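# Jog three axes to their home marks via teach pendant

## Task

Using the teach pendant, drive every one of the three axes until it sits at its home mark.

## Robot and tools

Robot: two UR7e-style arms, left_arm and right_arm, each carrying a 16-motor four-finger hand (left_arm a left hand, right_arm a right hand). Calibrated bases in the scene frame: left_arm at (-0.064, +0.347, 0) m, right_arm at (-0.038, -0.415, 0) m, both turned only slightly about z. A two-camera stand is fixed behind the arms. Cameras: cam_head_left, cam_head_right, cam_high, cam_low, cam_left_wrist, cam_right_wrist (each 896x504).

Frames. Scene frame: origin at table-top height halfway between the nominal bases, +z up, +x out over the table, left_arm on the +y side (image left/right may differ). Fixed cameras and the table use it. Every hand pose, velocity, Hand target and offset for an arm is expressed in that arm's own base frame. The hand point sits just past the index/middle knuckles: +z runs along straight fingers toward the tips, +y points out of the palm face, +x crosses the palm away from the thumb on the right hand but toward the thumb on the left hand. A rigid mast below the wrist on the palm side can strike objects.

execute_actions(actions, cameras). actions is a list of actions; each action is a table of at most 15 rows, one row per 1/30 s step, and a short table repeats its final row to fill 15 steps. Each action costs 0.5 s. Every row is one flat list of 48 numbers, all in [-1, 1], covering both arms even if one is idle: left dx, dy, dz, rx, ry, rz; then 16 left-hand places; left current_limit; left speed; then the same 24 for the right arm. dx..rz are offsets from the arm's Hand target as it stood when the action began, along that arm's base axes; 1.0 equals 0.6 m or 180 degrees; rx, ry, rz form a single rotation vector turning about the Hand target position. All rows of one action count from that same start; the next action starts from the new Hand target, so repeating an offset moves further. Six zeros re-request the current Hand target. Commanded orientation is clipped to within 32 degrees of the measured one.

Hand places: only the first four may be nonzero; they are grasp numbers a, b, c, d (each -1..+1, absolute goals, not offsets); the other 12 must be exactly 0 or the row is refused. All four at 0 opens the hand. a curls index and middle at the outer hinges; b bends all three fingers at the knuckle; c swings the thumb across the palm and draws the index toward it; d curls the ring finger. To keep a hand unchanged or hold a grip, resend its previous grasp numbers. current_limit maps -1..+1 to 0..550 mA (floor 11 mA); speed sets goal travel at (speed+1)/2 of 8.5 rad/s. Starting values: current_limit +0.4, speed -0.6; the last values sent persist.

move(target, speed, blend, stop_force, zero, blocking, cameras). target: one 48-number row, or a list of up to 15 rows; every row's pose part is an offset from the Hand targets at the move's start (not from the prior row), in base axes, same scale as above. Straight-line paths, ending together, at least 0.5 s, cut off at 10 s. speed: m/s, 0.002 to 3.6, default 0.25 (turning limited to twice that in rad/s); one value or one per target. blend: corner rounding in m for lists, default 0 meaning stop at each. stop_force: N, 3 to 120, one value for both arms; ends an arm's path when its wrist sensor feels that push against the motion; unreliable when the hand turns; omit it when backing away from contact. zero (only with stop_force): true re-zeroes the sensor before moving. blocking=false returns after about 0.5 s while the move continues (not allowed with stop_force). Moves do not avoid obstacles; keep paths away from an arm's own base.

wait(seconds 0..10, cameras): let time pass holding commands. stop(cameras): brake a running move. zoom_image(camera, region [x0, y0, x1, y1] pixels, at most 504 wide and high) on the latest image. zero_wrist_force(arm: left_arm or right_arm). read_manual(section "licences"). finished_scene(scene 1) ends the scene permanently; the goal must hold without the robot.

Results: end_effector_position (m), end_effector_quat_wxyz, velocities (m/s, rad/s) in the base frame; Hand target (the reference for the next offsets; the hand may rest short of it, so send the missing distance); Joint positions and torques; Wrist force and Wrist torque along the end-effector axes plus the peak since the last one shown; per motor hand_goal, hand_measured, hand_current_ma, hand_state (moving, goal, blocked, overload). A move adds a move: line with an ending (done, off_target, moving, held, fault) and limits (paced = pose clipped, held = steps withheld). Images appear only when actions is empty or cameras asks for them.

Avoid: any external force near 150 N (±25) or joint contact torque past 139 N m (shoulder/elbow) or 26 N m (wrists), which stops the arm for 10 s; commanding past a firm contact; fast touches; the two arms or hands pressing on each other, which can fail the scene; dropping or knocking anything off the table (failure); motor current at 495 mA or more for 5 s (shutdown for 10 s); sustained stretched or loaded poses (MOTOR HOT, then OVER-TEMPERATURE FAULT). After a HAND FAULT line, the remaining robot calls in that reply are skipped.

Each tool is called as name(argument=value, ...), one argument or row to a line, values as JSON.

## Session

execute_actions(
  actions=[],
)

Scene clock: 0.00 s.
left_arm: end_effector_position=(+0.5377, -0.1855, +0.2968) hand_goal=(+0.754, +0.000, +0.576, +0.696, +0.714, +0.678, +0.226, +0.168, +0.754, +0.000, +0.576, +0.696, +0.754, +0.000, +0.576, +0.696) hand_measured=(+0.754, +0.000, +0.576, +0.696, +0.714, +0.678, +0.226, +0.168, +0.754, +0.000, +0.576, +0.696, +0.754, +0.000, +0.576, +0.696) hand_current_ma=(+0, +0, +0, +0, +0, +0, +0, +0, +0, +0, +0, +0, +0, +0, +0, +0) hand_state=(goal, goal, goal, goal, goal, goal, goal, goal, goal, goal, goal, goal, goal, goal, goal, goal) hand_current_limit=0.40 hand_speed=-0.60 end_effector_quat_wxyz=(+0.382, +0.096, +0.866, -0.309) | right_arm: end_effector_position=(+0.9932, +0.0967, +0.1508) hand_goal=(+0.754, +0.000, +0.576, +0.696, +0.714, +0.678, +0.226, +0.168, +0.754, +0.000, +0.576, +0.696, +0.754, +0.000, +0.576, +0.696) hand_measured=(+0.754, +0.000, +0.576, +0.696, +0.714, +0.678, +0.226, +0.168, +0.754, +0.000, +0.576, +0.696, +0.754, +0.000, +0.576, +0.696) hand_current_ma=(+0, +0, +0, +0, +0, +0, +0, +0, +0, +0, +0, +0, +0, +0, +0, +0) hand_state=(goal, goal, goal, goal, goal, goal, goal, goal, goal, goal, goal, goal, goal, goal, goal, goal) hand_current_limit=0.40 hand_speed=-0.60 end_effector_quat_wxyz=(+0.367, +0.435, +0.718, +0.401)
Joint positions: left_arm=[3.199 -1.483 -2.16 -0.238 0.874 -1.611] | right_arm=[-0.133 -0.38 1.054 -3.36 -1.193 -0.375]
Joint velocities: within noise
Joint torques (N m): no reading
Wrist force (N): no reading
Wrist torque (N m): no reading
Wrist force, peak (N): no reading
Hand target: left_arm +0.5377, -0.1855, +0.2968; +0.382, +0.096, +0.866, -0.309 | right_arm +0.9932, +0.0967, +0.1508; +0.367, +0.435, +0.718, +0.401

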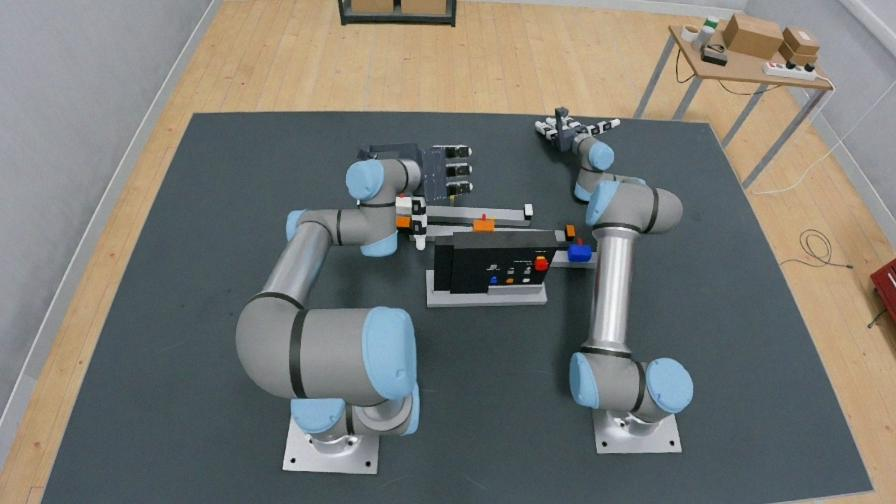

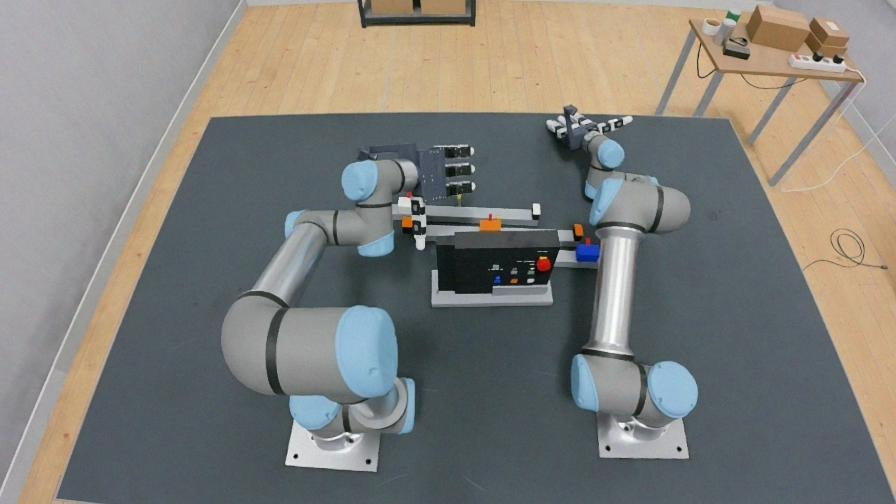

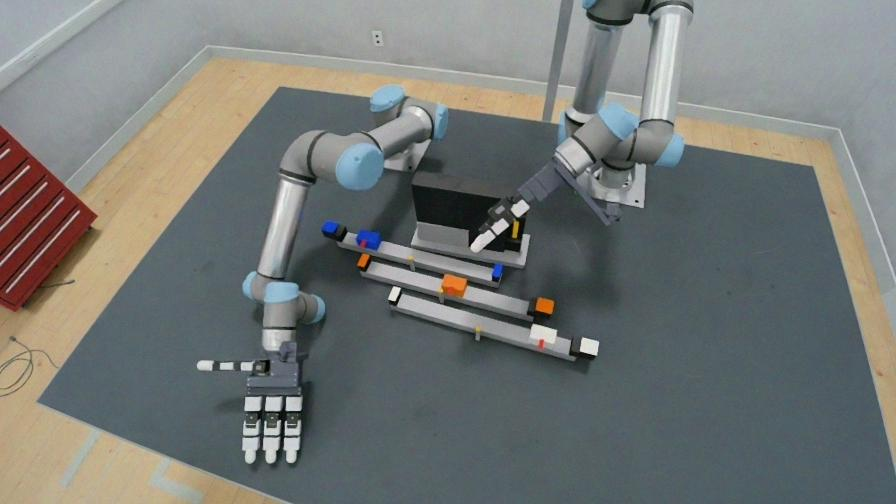

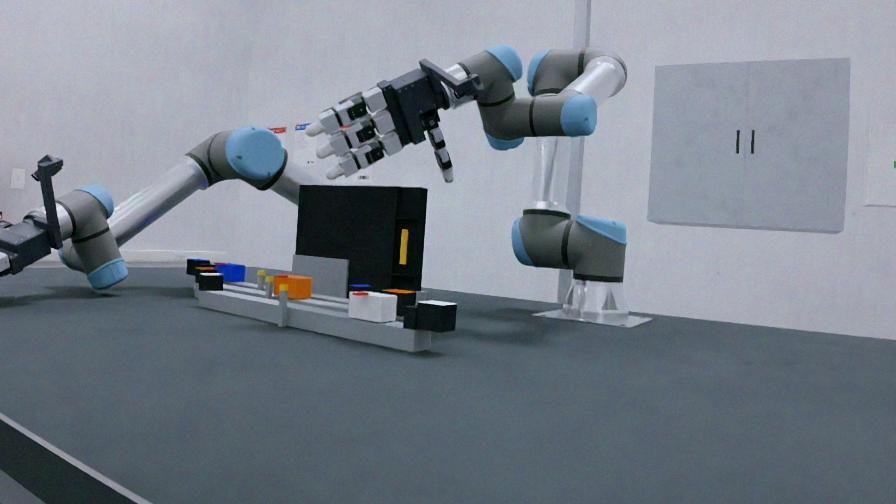

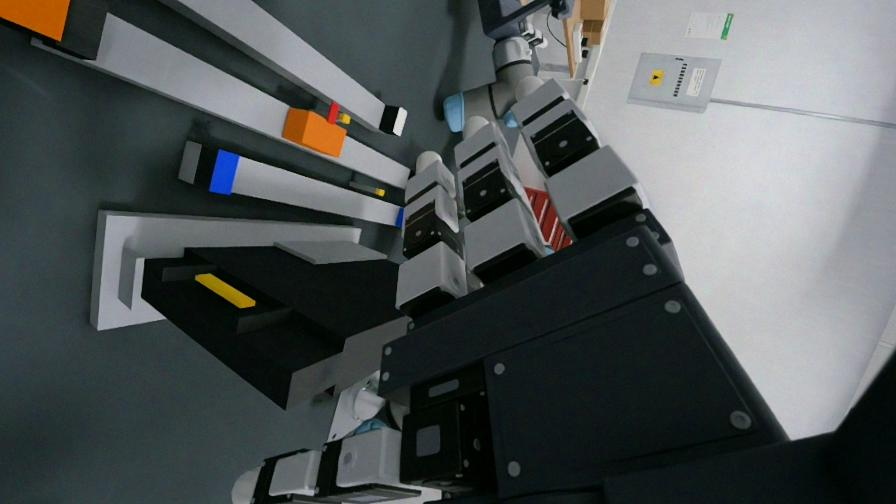

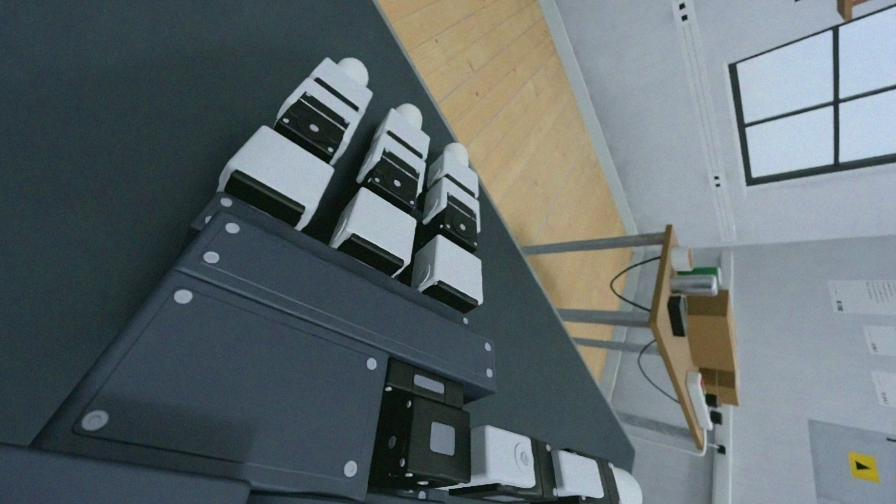

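zoom_image(
  camera="cam_head_left",
  region=[390, 180, 620, 310],
)

zoom_image(
  camera="cam_head_right",
  region=[470, 230, 570, 300],
)

zoom_image(
  camera="cam_high",
  region=[300, 150, 620, 370],
)

zoom_image(
  camera="cam_low",
  region=[170, 160, 480, 370],
)

zoom_image(
  camera="cam_left_wrist",
  region=[80, 180, 430, 420],
)

zoom_image(
  camera="cam_left_wrist",
  region=[0, 0, 430, 230],
)

Scaled by 2.191 from the camera's 896x504 image, which has a finer 1280x720 frame.

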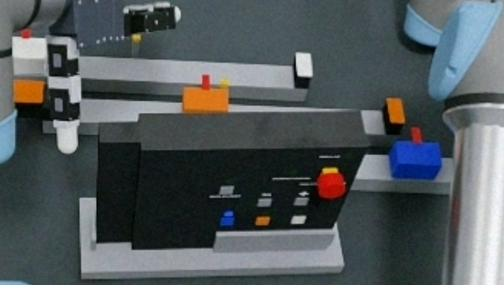

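Scaled by 5.040 from the camera's 896x504 image, which has a finer 1280x720 frame.

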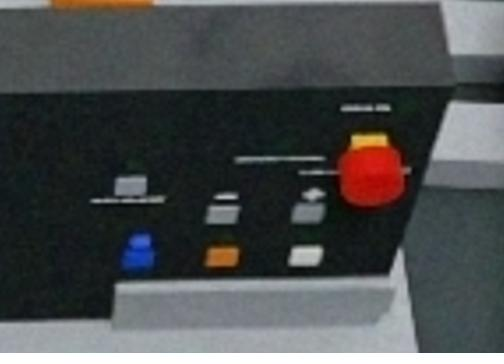

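Scaled by 1.575 from the camera's 896x504 image, which has a finer 1280x720 frame.

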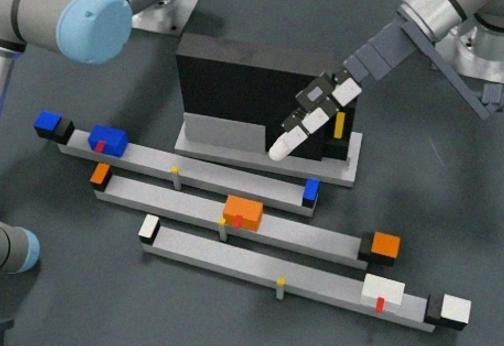

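Scaled by 1.626 from the camera's 896x504 image, which has a finer 1280x720 frame.

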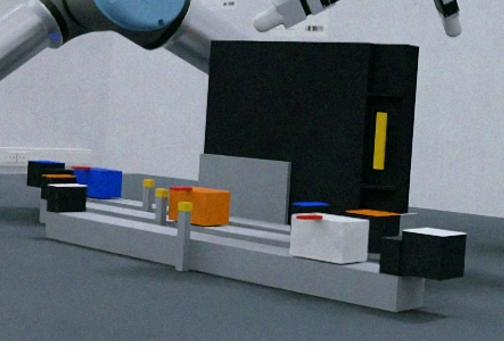

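Scaled by 1.440 from the camera's 896x504 image, which has a finer 1280x720 frame.

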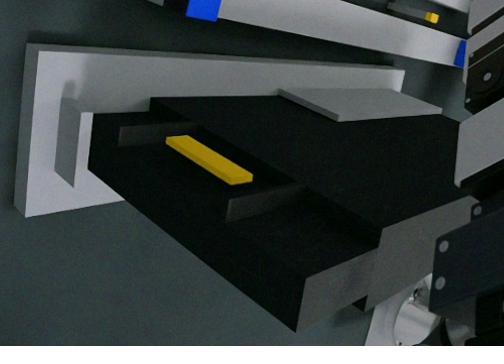

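Scaled by 1.172 from the camera's 896x504 image, which has a finer 1280x720 frame.

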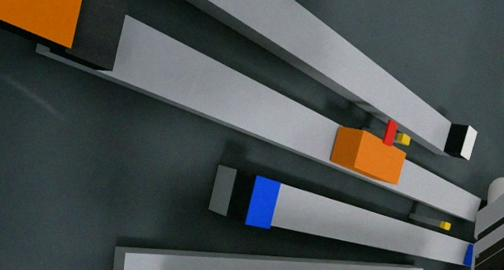

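zoom_image(
  camera="cam_head_left",
  region=[470, 240, 570, 300],
)

zoom_image(
  camera="cam_head_left",
  region=[425, 220, 565, 310],
)

zoom_image(
  camera="cam_high",
  region=[400, 160, 540, 280],
)

zoom_image(
  camera="cam_low",
  region=[280, 170, 460, 300],
)

Scaled by 5.040 from the camera's 896x504 image, which has a finer 1280x720 frame.

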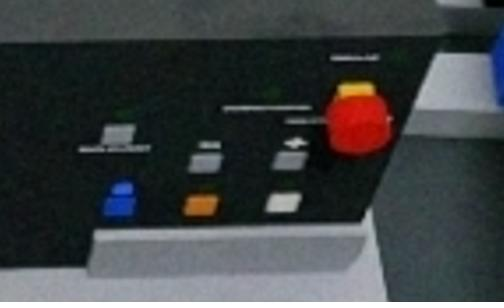

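Scaled by 3.600 from the camera's 896x504 image, which has a finer 1280x720 frame.

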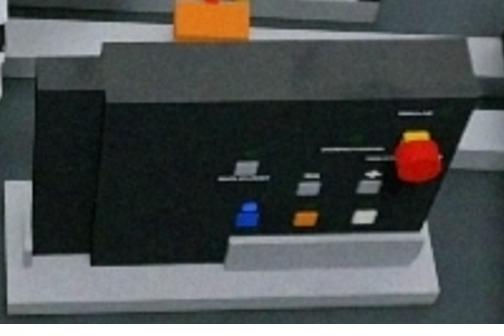

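Scaled by 3.600 from the camera's 896x504 image, which has a finer 1280x720 frame.

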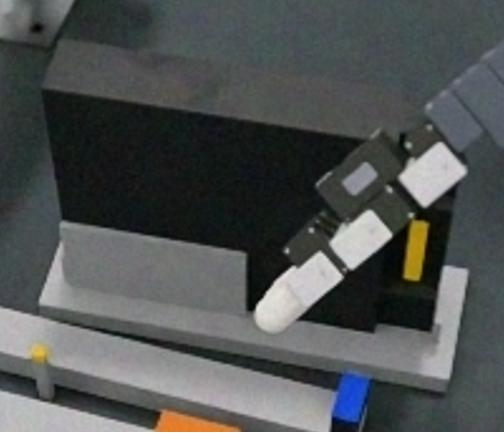

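Scaled by 2.800 from the camera's 896x504 image, which has a finer 1280x720 frame.

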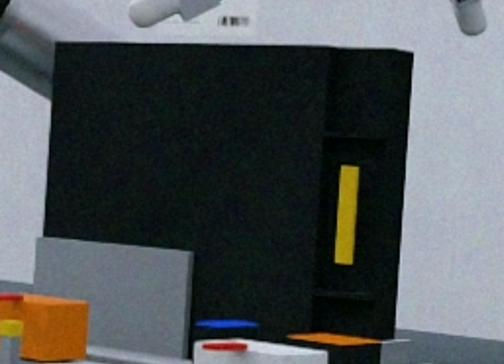

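move(
  target=[
    [0,0.3,0.1,0,0,0, 0,0,0,0,0,0,0,0,0,0,0,0,0,0,0,0, 0.4,-0.6, -0.233,0,0.333,-0.099,-0.01,0.087, 0,0,0,0,0,0,0,0,0,0,0,0,0,0,0,0, 0.4,-0.6],
    [0,0.3,0.1,0,0,0, 0,0,0,0,0,0,0,0,0,0,0,0,0,0,0,0, 0.4,-0.6, -0.822,0.039,0.449,-0.33,-0.034,0.29, 0,0,0,0,0,0,0,0,0,0,0,0,0,0,0,0, 0.4,-0.6],
  ],
  blend=[0.05,0],
  speed=0.3,
  cameras=["cam_head_left","cam_right_wrist","cam_left_wrist","cam_high"],
)

Scene clock: 20.03 s.
left_arm: end_effector_position=(+0.5377, -0.0055, +0.3568) hand_goal=(+0.750, +0.000, +0.580, +0.700, +0.710, +0.680, +0.230, +0.170, +0.750, +0.000, +0.580, +0.700, +0.750, +0.000, +0.580, +0.700) hand_measured=(+0.748, +0.000, +0.576, +0.698, +0.708, +0.678, +0.226, +0.168, +0.746, +0.000, +0.576, +0.698, +0.746, +0.000, +0.576, +0.696) hand_current_ma=(-3, +0, -3, -2, -2, -2, -6, -3, -3, +0, -3, -2, -3, +0, -3, -3) hand_state=(goal, goal, goal, goal, goal, goal, goal, goal, goal, goal, goal, goal, goal, goal, goal, goal) hand_current_limit=0.40 hand_speed=-0.60 end_effector_quat_wxyz=(+0.382, +0.096, +0.866, -0.309) | right_arm: end_effector_position=(+0.5000, +0.1201, +0.4202) hand_goal=(+0.750, +0.000, +0.580, +0.700, +0.710, +0.680, +0.230, +0.170, +0.750, +0.000, +0.580, +0.700, +0.750, +0.000, +0.580, +0.700) hand_measured=(+0.754, +0.000, +0.580, +0.698, +0.714, +0.678, +0.226, +0.168, +0.752, +0.000, +0.580, +0.698, +0.754, +0.000, +0.580, +0.698) hand_current_ma=(+5, +0, +0, -2, +6, -3, -7, -4, +4, +0, +0, -2, +5, +0, +0, -2) hand_state=(goal, goal, goal, goal, goal, goal, goal, goal, goal, goal, goal, goal, goal, goal, goal, goal) hand_current_limit=0.40 hand_speed=-0.60 end_effector_quat_wxyz=(+0.358, -0.161, +0.909, +0.141)
Joint positions: left_arm=[3.671 -1.301 -2.043 -0.977 0.593 -1.031] | right_arm=[-0.48 -1.852 2.012 -2.209 -0.916 -2.237]
Joint torques (N m): left_arm=[10.24 1.91 31.6 0.83 -4.34 1.5] | right_arm=[-6.54 -24.7 -31.13 -1.39 -0.06 -1.31]
Wrist force (N): left_arm=[-0.6 0.2 -0.3] | right_arm=[0.4 0.5 -1.3]
Wrist torque (N m): left_arm=[0.08 0.08 -0.13] | right_arm=[0.27 -0.20 0.16]
Wrist force, peak (N): left_arm=[-0.8 1.0 -0.6] | right_arm=[1.0 1.2 -1.8]
Hand target: left_arm +0.5377, -0.0055, +0.3568; +0.382, +0.096, +0.866, -0.309 | right_arm +0.5000, +0.1201, +0.4202; +0.358, -0.161, +0.909, +0.141
Off the commanded pose: left_arm 0.000 m, 0 deg | right_arm 0.000 m, 0 deg.
move: done
Images, in order (width x height): cam_head_left 896x504, cam_high 896x504, cam_left_wrist 896x504, cam_right_wrist 896x504.

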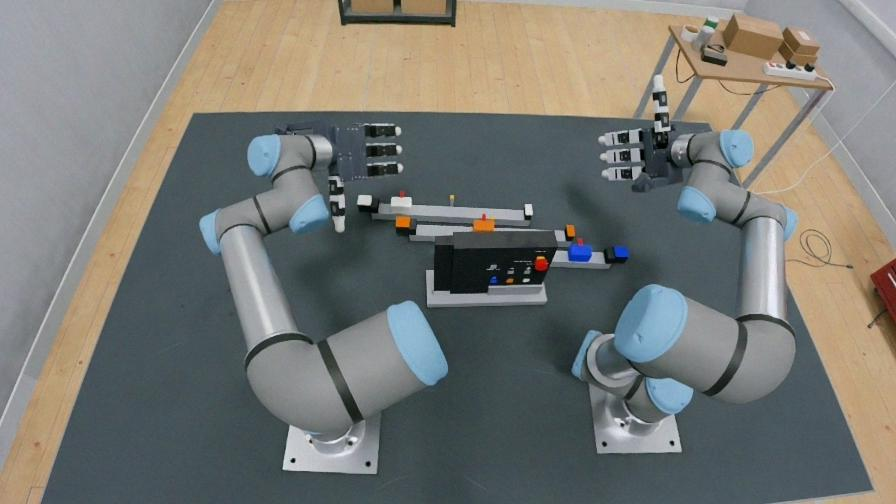

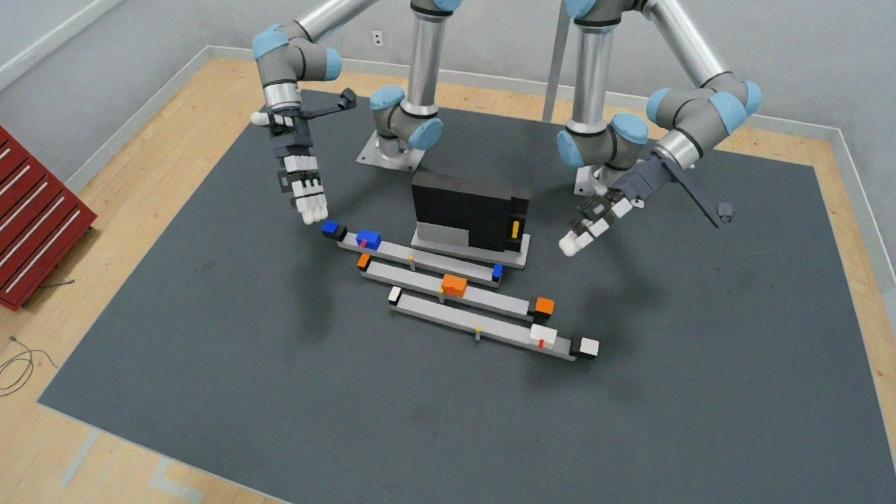

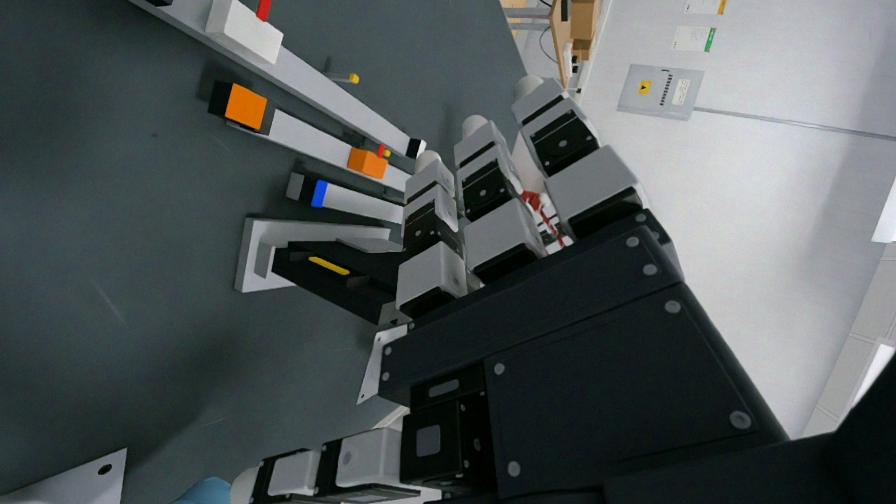

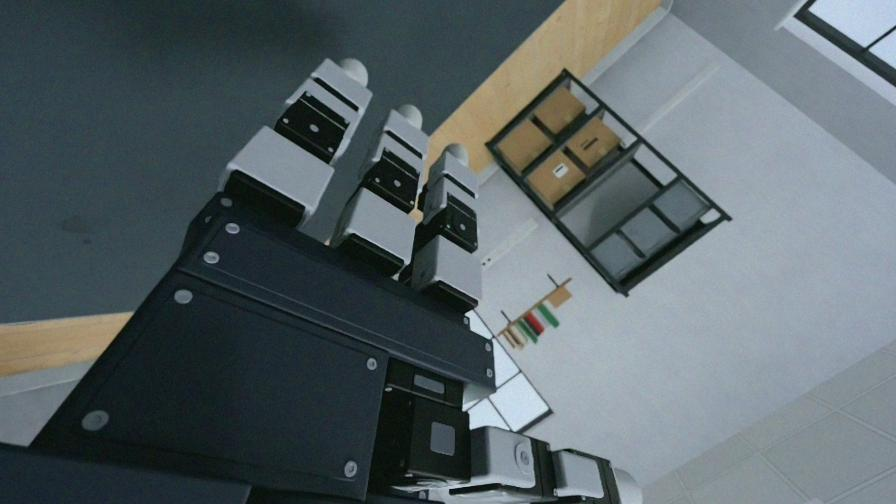

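move(
  target=[
    [0,0,0,0,0,0, 0,0,0,0,0,0,0,0,0,0,0,0,0,0,0,0, 0.4,-0.6, -0.4,0.1,-0.05,-0.22,-0.023,0.193, 0,0,0,0,0,0,0,0,0,0,0,0,0,0,0,0, 0.4,-0.6],
    [0,0,0,0,0,0, 0,0,0,0,0,0,0,0,0,0,0,0,0,0,0,0, 0.4,-0.6, -0.585,0.137,-0.1,-0.329,-0.033,0.290, 0,0,0,0,0,0,0,0,0,0,0,0,0,0,0,0, 0.4,-0.6],
  ],
  blend=[0.03,0],
  speed=0.25,
  cameras=["cam_head_left","cam_right_wrist","cam_high"],
)

Scene clock: 24.33 s.
left_arm: end_effector_position=(+0.5377, -0.0055, +0.3568) hand_goal=(+0.750, +0.000, +0.580, +0.700, +0.710, +0.680, +0.230, +0.170, +0.750, +0.000, +0.580, +0.700, +0.750, +0.000, +0.580, +0.700) hand_measured=(+0.748, +0.000, +0.576, +0.698, +0.708, +0.678, +0.226, +0.168, +0.746, +0.000, +0.576, +0.698, +0.746, +0.000, +0.576, +0.696) hand_current_ma=(-3, +0, -3, -2, -2, -2, -6, -3, -3, +0, -3, -2, -3, +0, -3, -3) hand_state=(goal, goal, goal, goal, goal, goal, goal, goal, goal, goal, goal, goal, goal, goal, goal, goal) hand_current_limit=0.40 hand_speed=-0.60 end_effector_quat_wxyz=(+0.382, +0.096, +0.866, -0.309) | right_arm: end_effector_position=(+0.1490, +0.2023, +0.3602) hand_goal=(+0.750, +0.000, +0.580, +0.700, +0.710, +0.680, +0.230, +0.170, +0.750, +0.000, +0.580, +0.700, +0.750, +0.000, +0.580, +0.700) hand_measured=(+0.746, +0.000, +0.580, +0.698, +0.708, +0.678, +0.226, +0.168, +0.746, +0.000, +0.580, +0.698, +0.746, +0.000, +0.580, +0.698) hand_current_ma=(-6, +0, +0, -2, -3, -3, -7, -4, -5, +0, +0, -2, -5, +0, +0, -2) hand_state=(goal, goal, goal, goal, goal, goal, goal, goal, goal, goal, goal, goal, goal, goal, goal, goal) hand_current_limit=0.40 hand_speed=-0.60 end_effector_quat_wxyz=(-0.183, +0.684, -0.683, +0.182)
Joint positions: left_arm=[3.671 -1.301 -2.043 -0.977 0.593 -1.031] | right_arm=[0.337 -2.375 2.126 -1.819 -1.734 -2.847]
Joint torques (N m): left_arm=[9.18 2.07 31.74 0.9 -4.36 1.59] | right_arm=[7.04 23.04 -30.56 -1.64 -1.3 1.43]
Wrist force (N): left_arm=[-0.3 0.3 -0.2] | right_arm=[1.2 1.1 -0.8]
Wrist torque (N m): left_arm=[0.07 0.05 -0.10] | right_arm=[0.33 -0.20 0.12]
Wrist force, peak (N): left_arm=[-0.7 0.5 -0.5] | right_arm=[1.1 1.5 -1.1]
Hand target: left_arm +0.5377, -0.0055, +0.3568; +0.382, +0.096, +0.866, -0.309 | right_arm +0.1490, +0.2023, +0.3602; -0.183, +0.684, -0.683, +0.182
Off the commanded pose: left_arm 0.000 m, 0 deg | right_arm 0.000 m, 0 deg.
move: done
Images, in order (width x height): cam_head_left 896x504, cam_high 896x504, cam_right_wrist 896x504.

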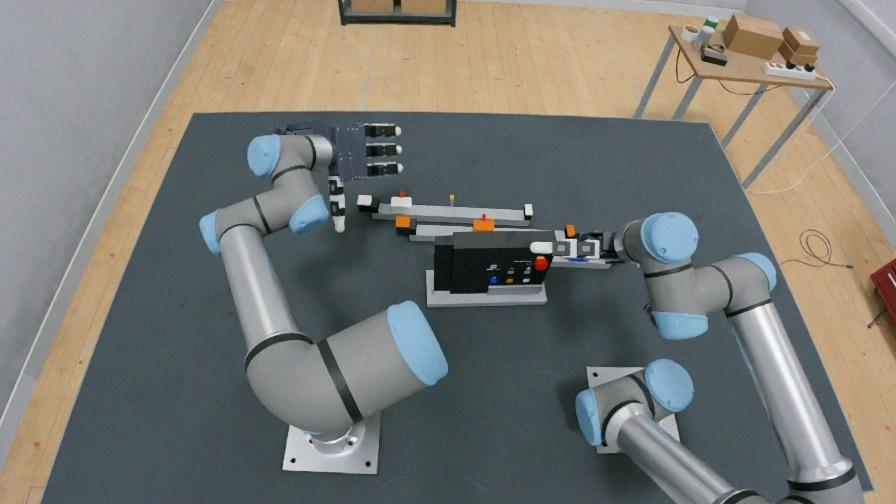

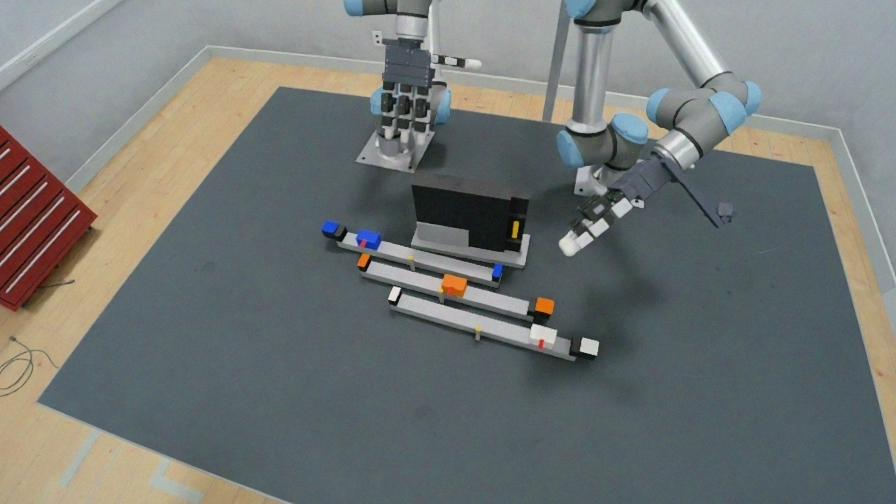

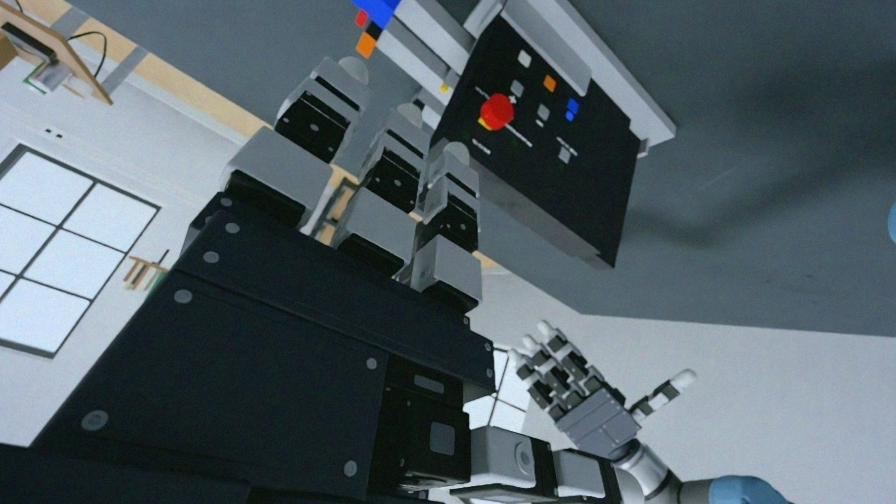

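Now a closer look at the face.

zoom_image(
  camera="cam_right_wrist",
  region=[420, 0, 690, 280],
)

zoom_image(
  camera="cam_right_wrist",
  region=[460, 30, 610, 180],
)

Scaled by 1.800 from the camera's 896x504 image, which has a finer 1280x720 frame.

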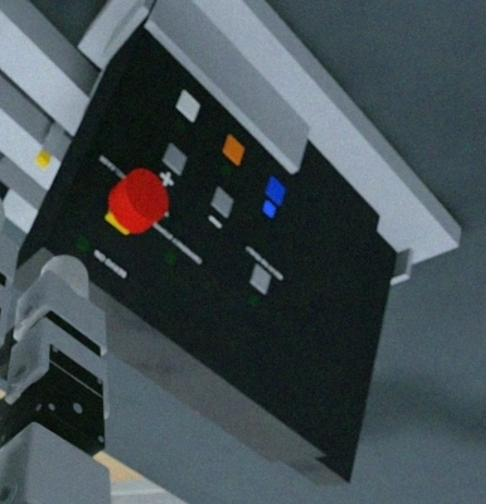

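Scaled by 3.360 from the camera's 896x504 image, which has a finer 1280x720 frame.

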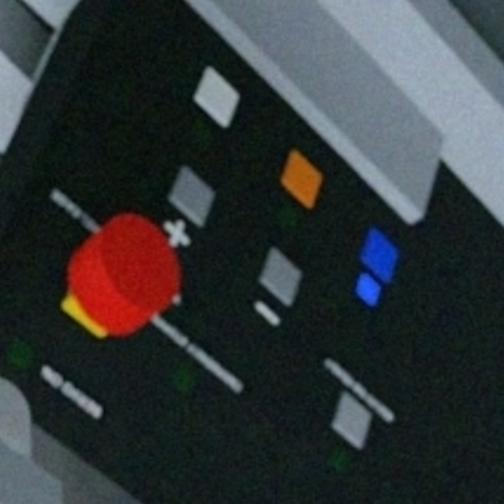

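move(
  target=[0,0,0,0,0,0, 0,0,0,0,0,0,0,0,0,0,0,0,0,0,0,0, 0.4,-0.6, -0.12,0.094,-0.234,0,-0.128,0, 0.6,0,-1,0.6,0,0,0,0,0,0,0,0,0,0,0,0, 0.4,-0.6],
  speed=0.15,
  cameras=["cam_head_left","cam_right_wrist","cam_high"],
)

Scene clock: 41.80 s.
left_arm: end_effector_position=(+0.5377, -0.0055, +0.3568) hand_goal=(+0.750, +0.000, +0.580, +0.700, +0.710, +0.680, +0.230, +0.170, +0.750, +0.000, +0.580, +0.700, +0.750, +0.000, +0.580, +0.700) hand_measured=(+0.748, +0.000, +0.576, +0.698, +0.708, +0.678, +0.226, +0.168, +0.746, +0.000, +0.576, +0.698, +0.746, +0.000, +0.576, +0.696) hand_current_ma=(-3, +0, -3, -2, -2, -2, -6, -3, -3, +0, -3, -2, -3, +0, -3, -3) hand_state=(goal, goal, goal, goal, goal, goal, goal, goal, goal, goal, goal, goal, goal, goal, goal, goal) hand_current_limit=0.40 hand_speed=-0.60 end_effector_quat_wxyz=(+0.382, +0.096, +0.866, -0.309) | right_arm: end_effector_position=(+0.0770, +0.2587, +0.2198) hand_goal=(+1.000, +0.000, +0.530, +0.130, +1.000, +0.680, +0.480, +0.230, +0.720, +0.000, -0.380, -0.470, +0.290, +0.000, -0.380, -0.020) hand_measured=(+0.980, +0.000, +0.530, +0.132, +0.990, +0.680, +0.474, +0.226, +0.716, +0.000, -0.376, -0.466, +0.290, +0.000, -0.374, -0.016) hand_current_ma=(-43, +0, +0, +3, -17, -1, -12, -6, -4, +0, +4, +4, +1, +0, +8, +4) hand_state=(goal, goal, goal, goal, goal, goal, goal, goal, goal, goal, goal, goal, goal, goal, goal, goal) hand_current_limit=0.40 hand_speed=-0.60 end_effector_quat_wxyz=(-0.316, +0.633, -0.633, +0.315)
Joint positions: left_arm=[3.671 -1.301 -2.043 -0.977 0.593 -1.031] | right_arm=[1.216 -2.244 2.53 -2.29 -2.415 -2.124]
Joint torques (N m): left_arm=[10.27 2.14 31.9 0.96 -4.35 1.57] | right_arm=[5.6 18.88 -30.13 -1.38 -2.49 1.54]
Wrist force (N): left_arm=[-0.4 0.5 -0.2] | right_arm=[1.7 1.1 0.0]
Wrist torque (N m): left_arm=[0.11 0.06 -0.12] | right_arm=[0.37 -0.27 0.16]
Wrist force, peak (N): left_arm=[-0.7 0.8 -0.1] | right_arm=[1.7 1.9 0.2]
Hand target: left_arm +0.5377, -0.0055, +0.3568; +0.382, +0.096, +0.866, -0.309 | right_arm +0.0770, +0.2587, +0.2198; -0.316, +0.633, -0.633, +0.315
Off the commanded pose: left_arm 0.000 m, 0 deg | right_arm 0.000 m, 0 deg.
move: done
Images, in order (width x height): cam_head_left 896x504, cam_high 896x504, cam_right_wrist 896x504.

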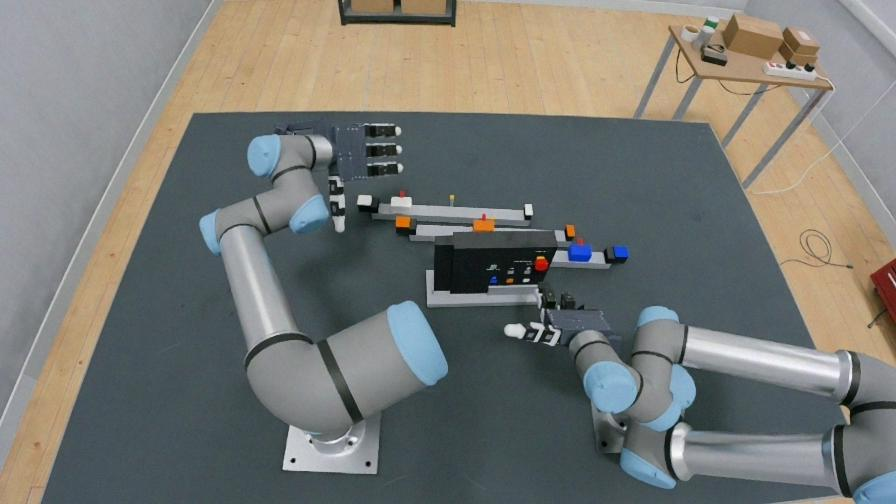

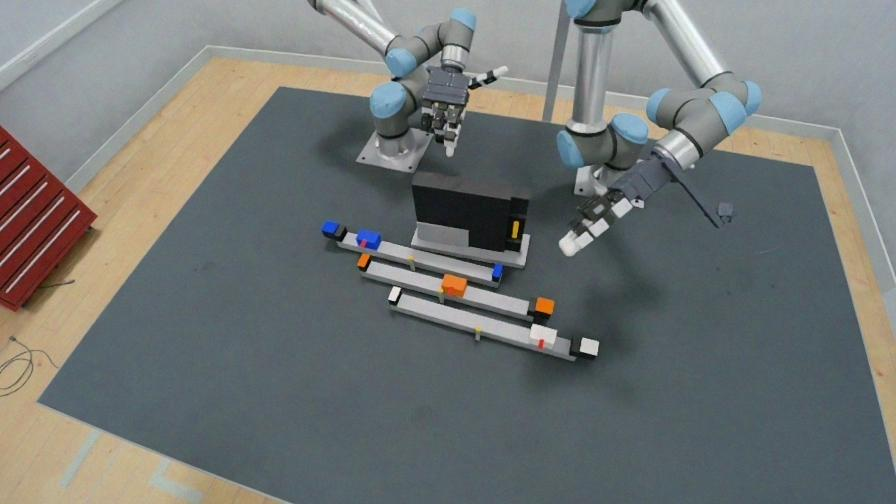

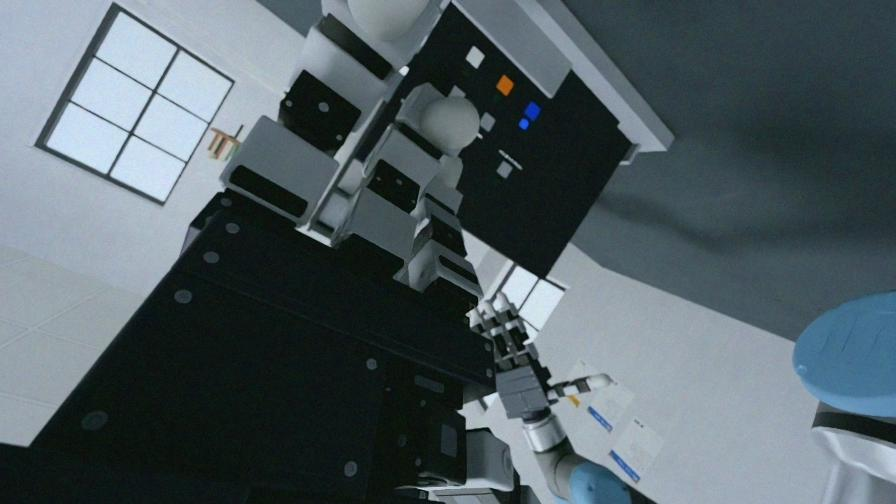

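zoom_image(
  camera="cam_right_wrist",
  region=[400, 0, 660, 290],
)

zoom_image(
  camera="cam_right_wrist",
  region=[440, 30, 560, 190],
)

Scaled by 1.738 from the camera's 896x504 image, which has a finer 1280x720 frame.

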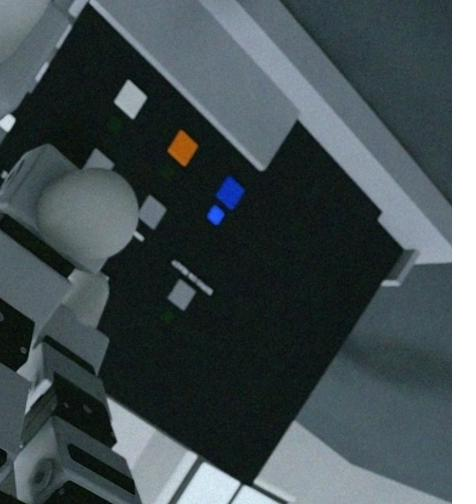

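Scaled by 3.150 from the camera's 896x504 image, which has a finer 1280x720 frame.

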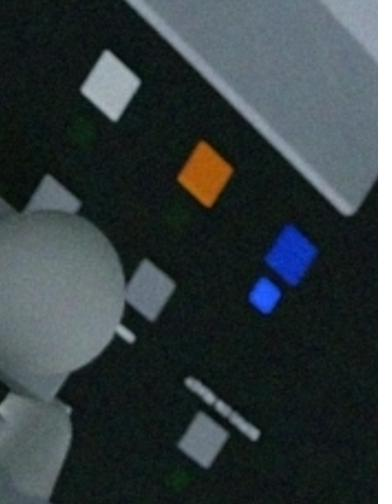

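move(
  target=[-0.146,0.009,0.105,0.1385,0.727,0.615, 0.6,0,-1,0.6,0,0,0,0,0,0,0,0,0,0,0,0, 0.4,-0.6, 0,0,0,0,0,0, 0.6,0,-1,0.6,0,0,0,0,0,0,0,0,0,0,0,0, 0.4,-0.6],
  speed=0.25,
  cameras=["cam_head_left","cam_left_wrist","cam_high","cam_low"],
)

Scene clock: 57.90 s.
left_arm: end_effector_position=(+0.4501, -0.0001, +0.4198) hand_goal=(+1.000, +0.000, +0.530, +0.130, +1.000, +0.680, +0.480, +0.230, +0.720, +0.000, -0.380, -0.470, +0.290, +0.000, -0.380, -0.020) hand_measured=(+1.000, +0.000, +0.532, +0.132, +1.000, +0.678, +0.474, +0.228, +0.726, +0.000, -0.374, -0.468, +0.296, +0.000, -0.376, -0.018) hand_current_ma=(+0, +0, +1, +2, +0, -1, -9, -3, +7, +0, +6, +2, +7, +0, +5, +2) hand_state=(goal, goal, goal, goal, goal, goal, goal, goal, goal, goal, goal, goal, goal, goal, goal, goal) hand_current_limit=0.40 hand_speed=-0.60 end_effector_quat_wxyz=(+0.447, +0.725, -0.445, -0.278) | right_arm: end_effector_position=(+0.0770, +0.2587, +0.2198) hand_goal=(+1.000, +0.000, +0.530, +0.130, +1.000, +0.680, +0.480, +0.230, +0.720, +0.000, -0.380, -0.470, +0.290, +0.000, -0.380, -0.020) hand_measured=(+0.980, +0.000, +0.530, +0.132, +0.990, +0.680, +0.474, +0.226, +0.716, +0.000, -0.376, -0.466, +0.290, +0.000, -0.374, -0.016) hand_current_ma=(-43, +0, +0, +3, -17, -1, -12, -6, -4, +0, +4, +4, +1, +0, +8, +4) hand_state=(goal, goal, goal, goal, goal, goal, goal, goal, goal, goal, goal, goal, goal, goal, goal, goal) hand_current_limit=0.40 hand_speed=-0.60 end_effector_quat_wxyz=(-0.316, +0.633, -0.633, +0.315)
Joint positions: left_arm=[3.536 -2.115 -1.003 -2.702 1.509 -3.178] | right_arm=[1.216 -2.243 2.53 -2.29 -2.415 -2.124]
Joint torques (N m): left_arm=[8.98 55.19 15.69 -2.52 -3.09 -1.12] | right_arm=[6.07 18.67 -29.86 -1.29 -2.29 1.41]
Wrist force (N): left_arm=[0.9 3.8 0.3] | right_arm=[1.6 1.2 0.0]
Wrist torque (N m): left_arm=[-0.03 0.12 0.05] | right_arm=[0.38 -0.25 0.15]
Wrist force, peak (N): left_arm=[0.6 3.9 0.4] | right_arm=[1.8 1.4 -0.2]
Hand target: left_arm +0.4501, -0.0001, +0.4198; +0.447, +0.725, -0.445, -0.278 | right_arm +0.0770, +0.2587, +0.2198; -0.316, +0.633, -0.633, +0.315
Off the commanded pose: left_arm 0.000 m, 0 deg | right_arm 0.000 m, 0 deg.
move: done
Images, in order (width x height): cam_head_left 896x504, cam_high 896x504, cam_low 896x504, cam_left_wrist 896x504.

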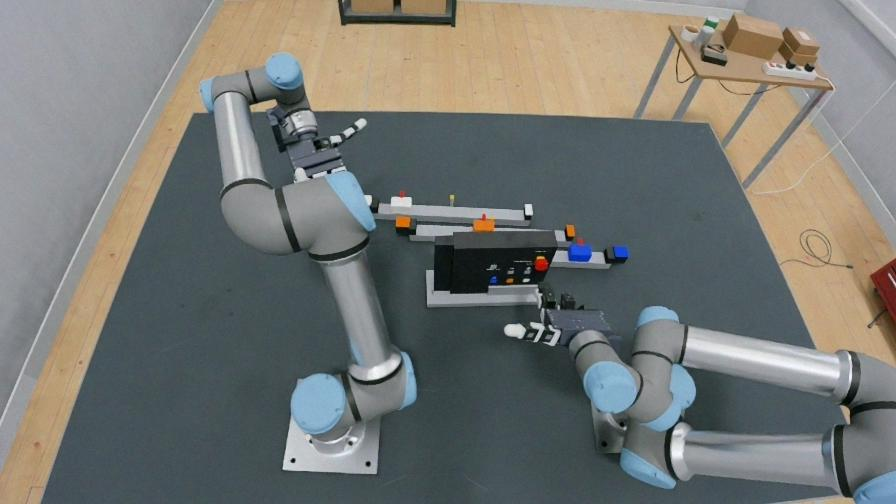

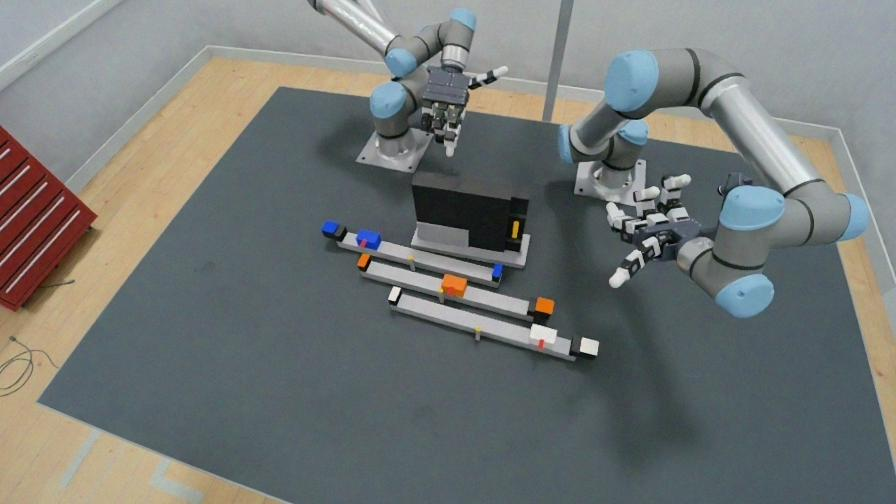

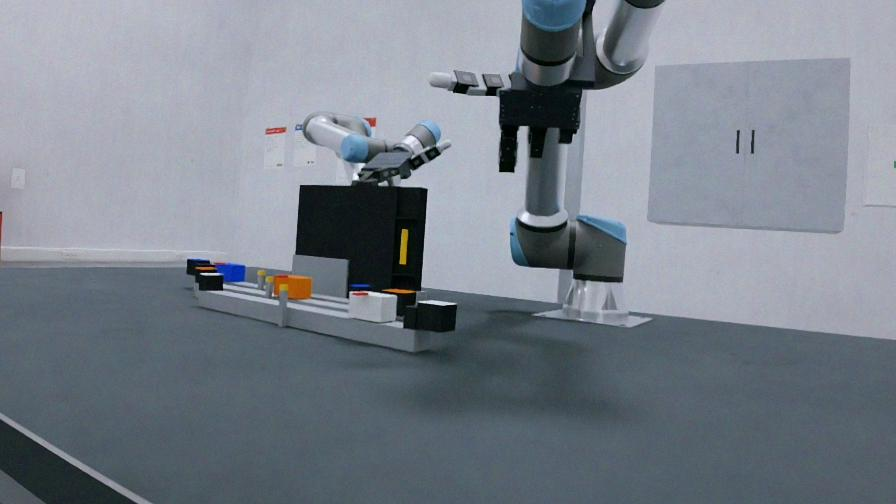

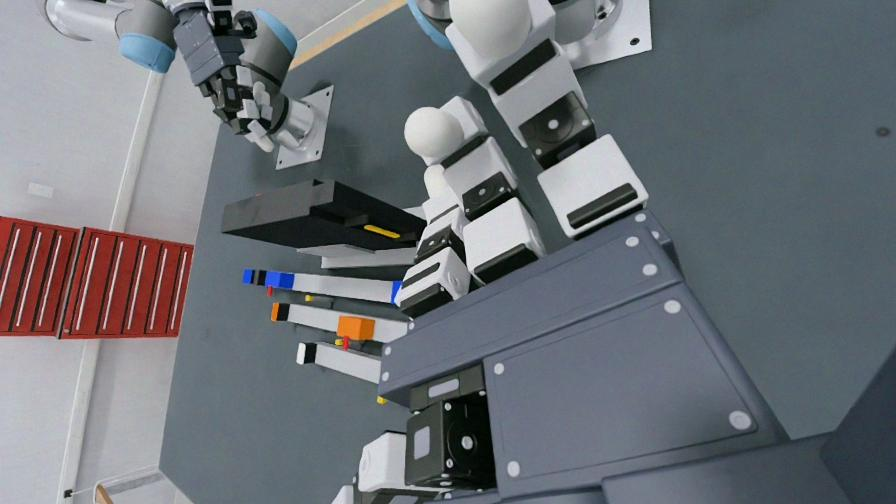

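zoom_image(
  camera="cam_left_wrist",
  region=[210, 160, 460, 400],
)

Scaled by 2.016 from the camera's 896x504 image, which has a finer 1280x720 frame.

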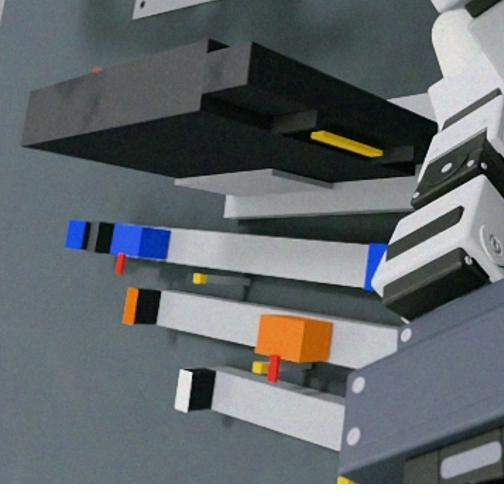

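zoom_image(
  camera="cam_left_wrist",
  region=[220, 60, 360, 190],
)

zoom_image(
  camera="cam_left_wrist",
  region=[400, 0, 660, 130],
)

Scaled by 3.600 from the camera's 896x504 image, which has a finer 1280x720 frame.

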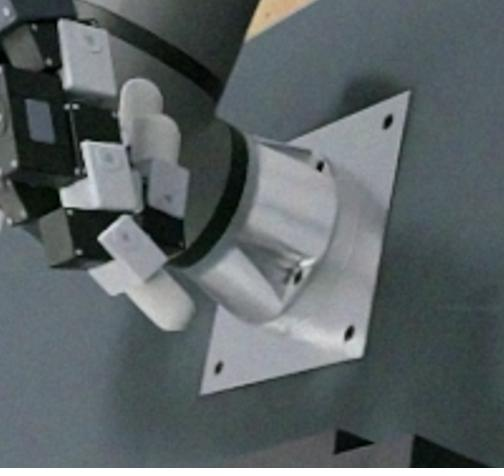

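Scaled by 1.938 from the camera's 896x504 image, which has a finer 1280x720 frame.

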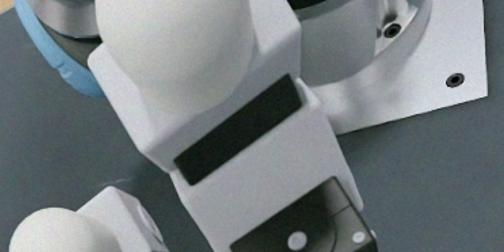

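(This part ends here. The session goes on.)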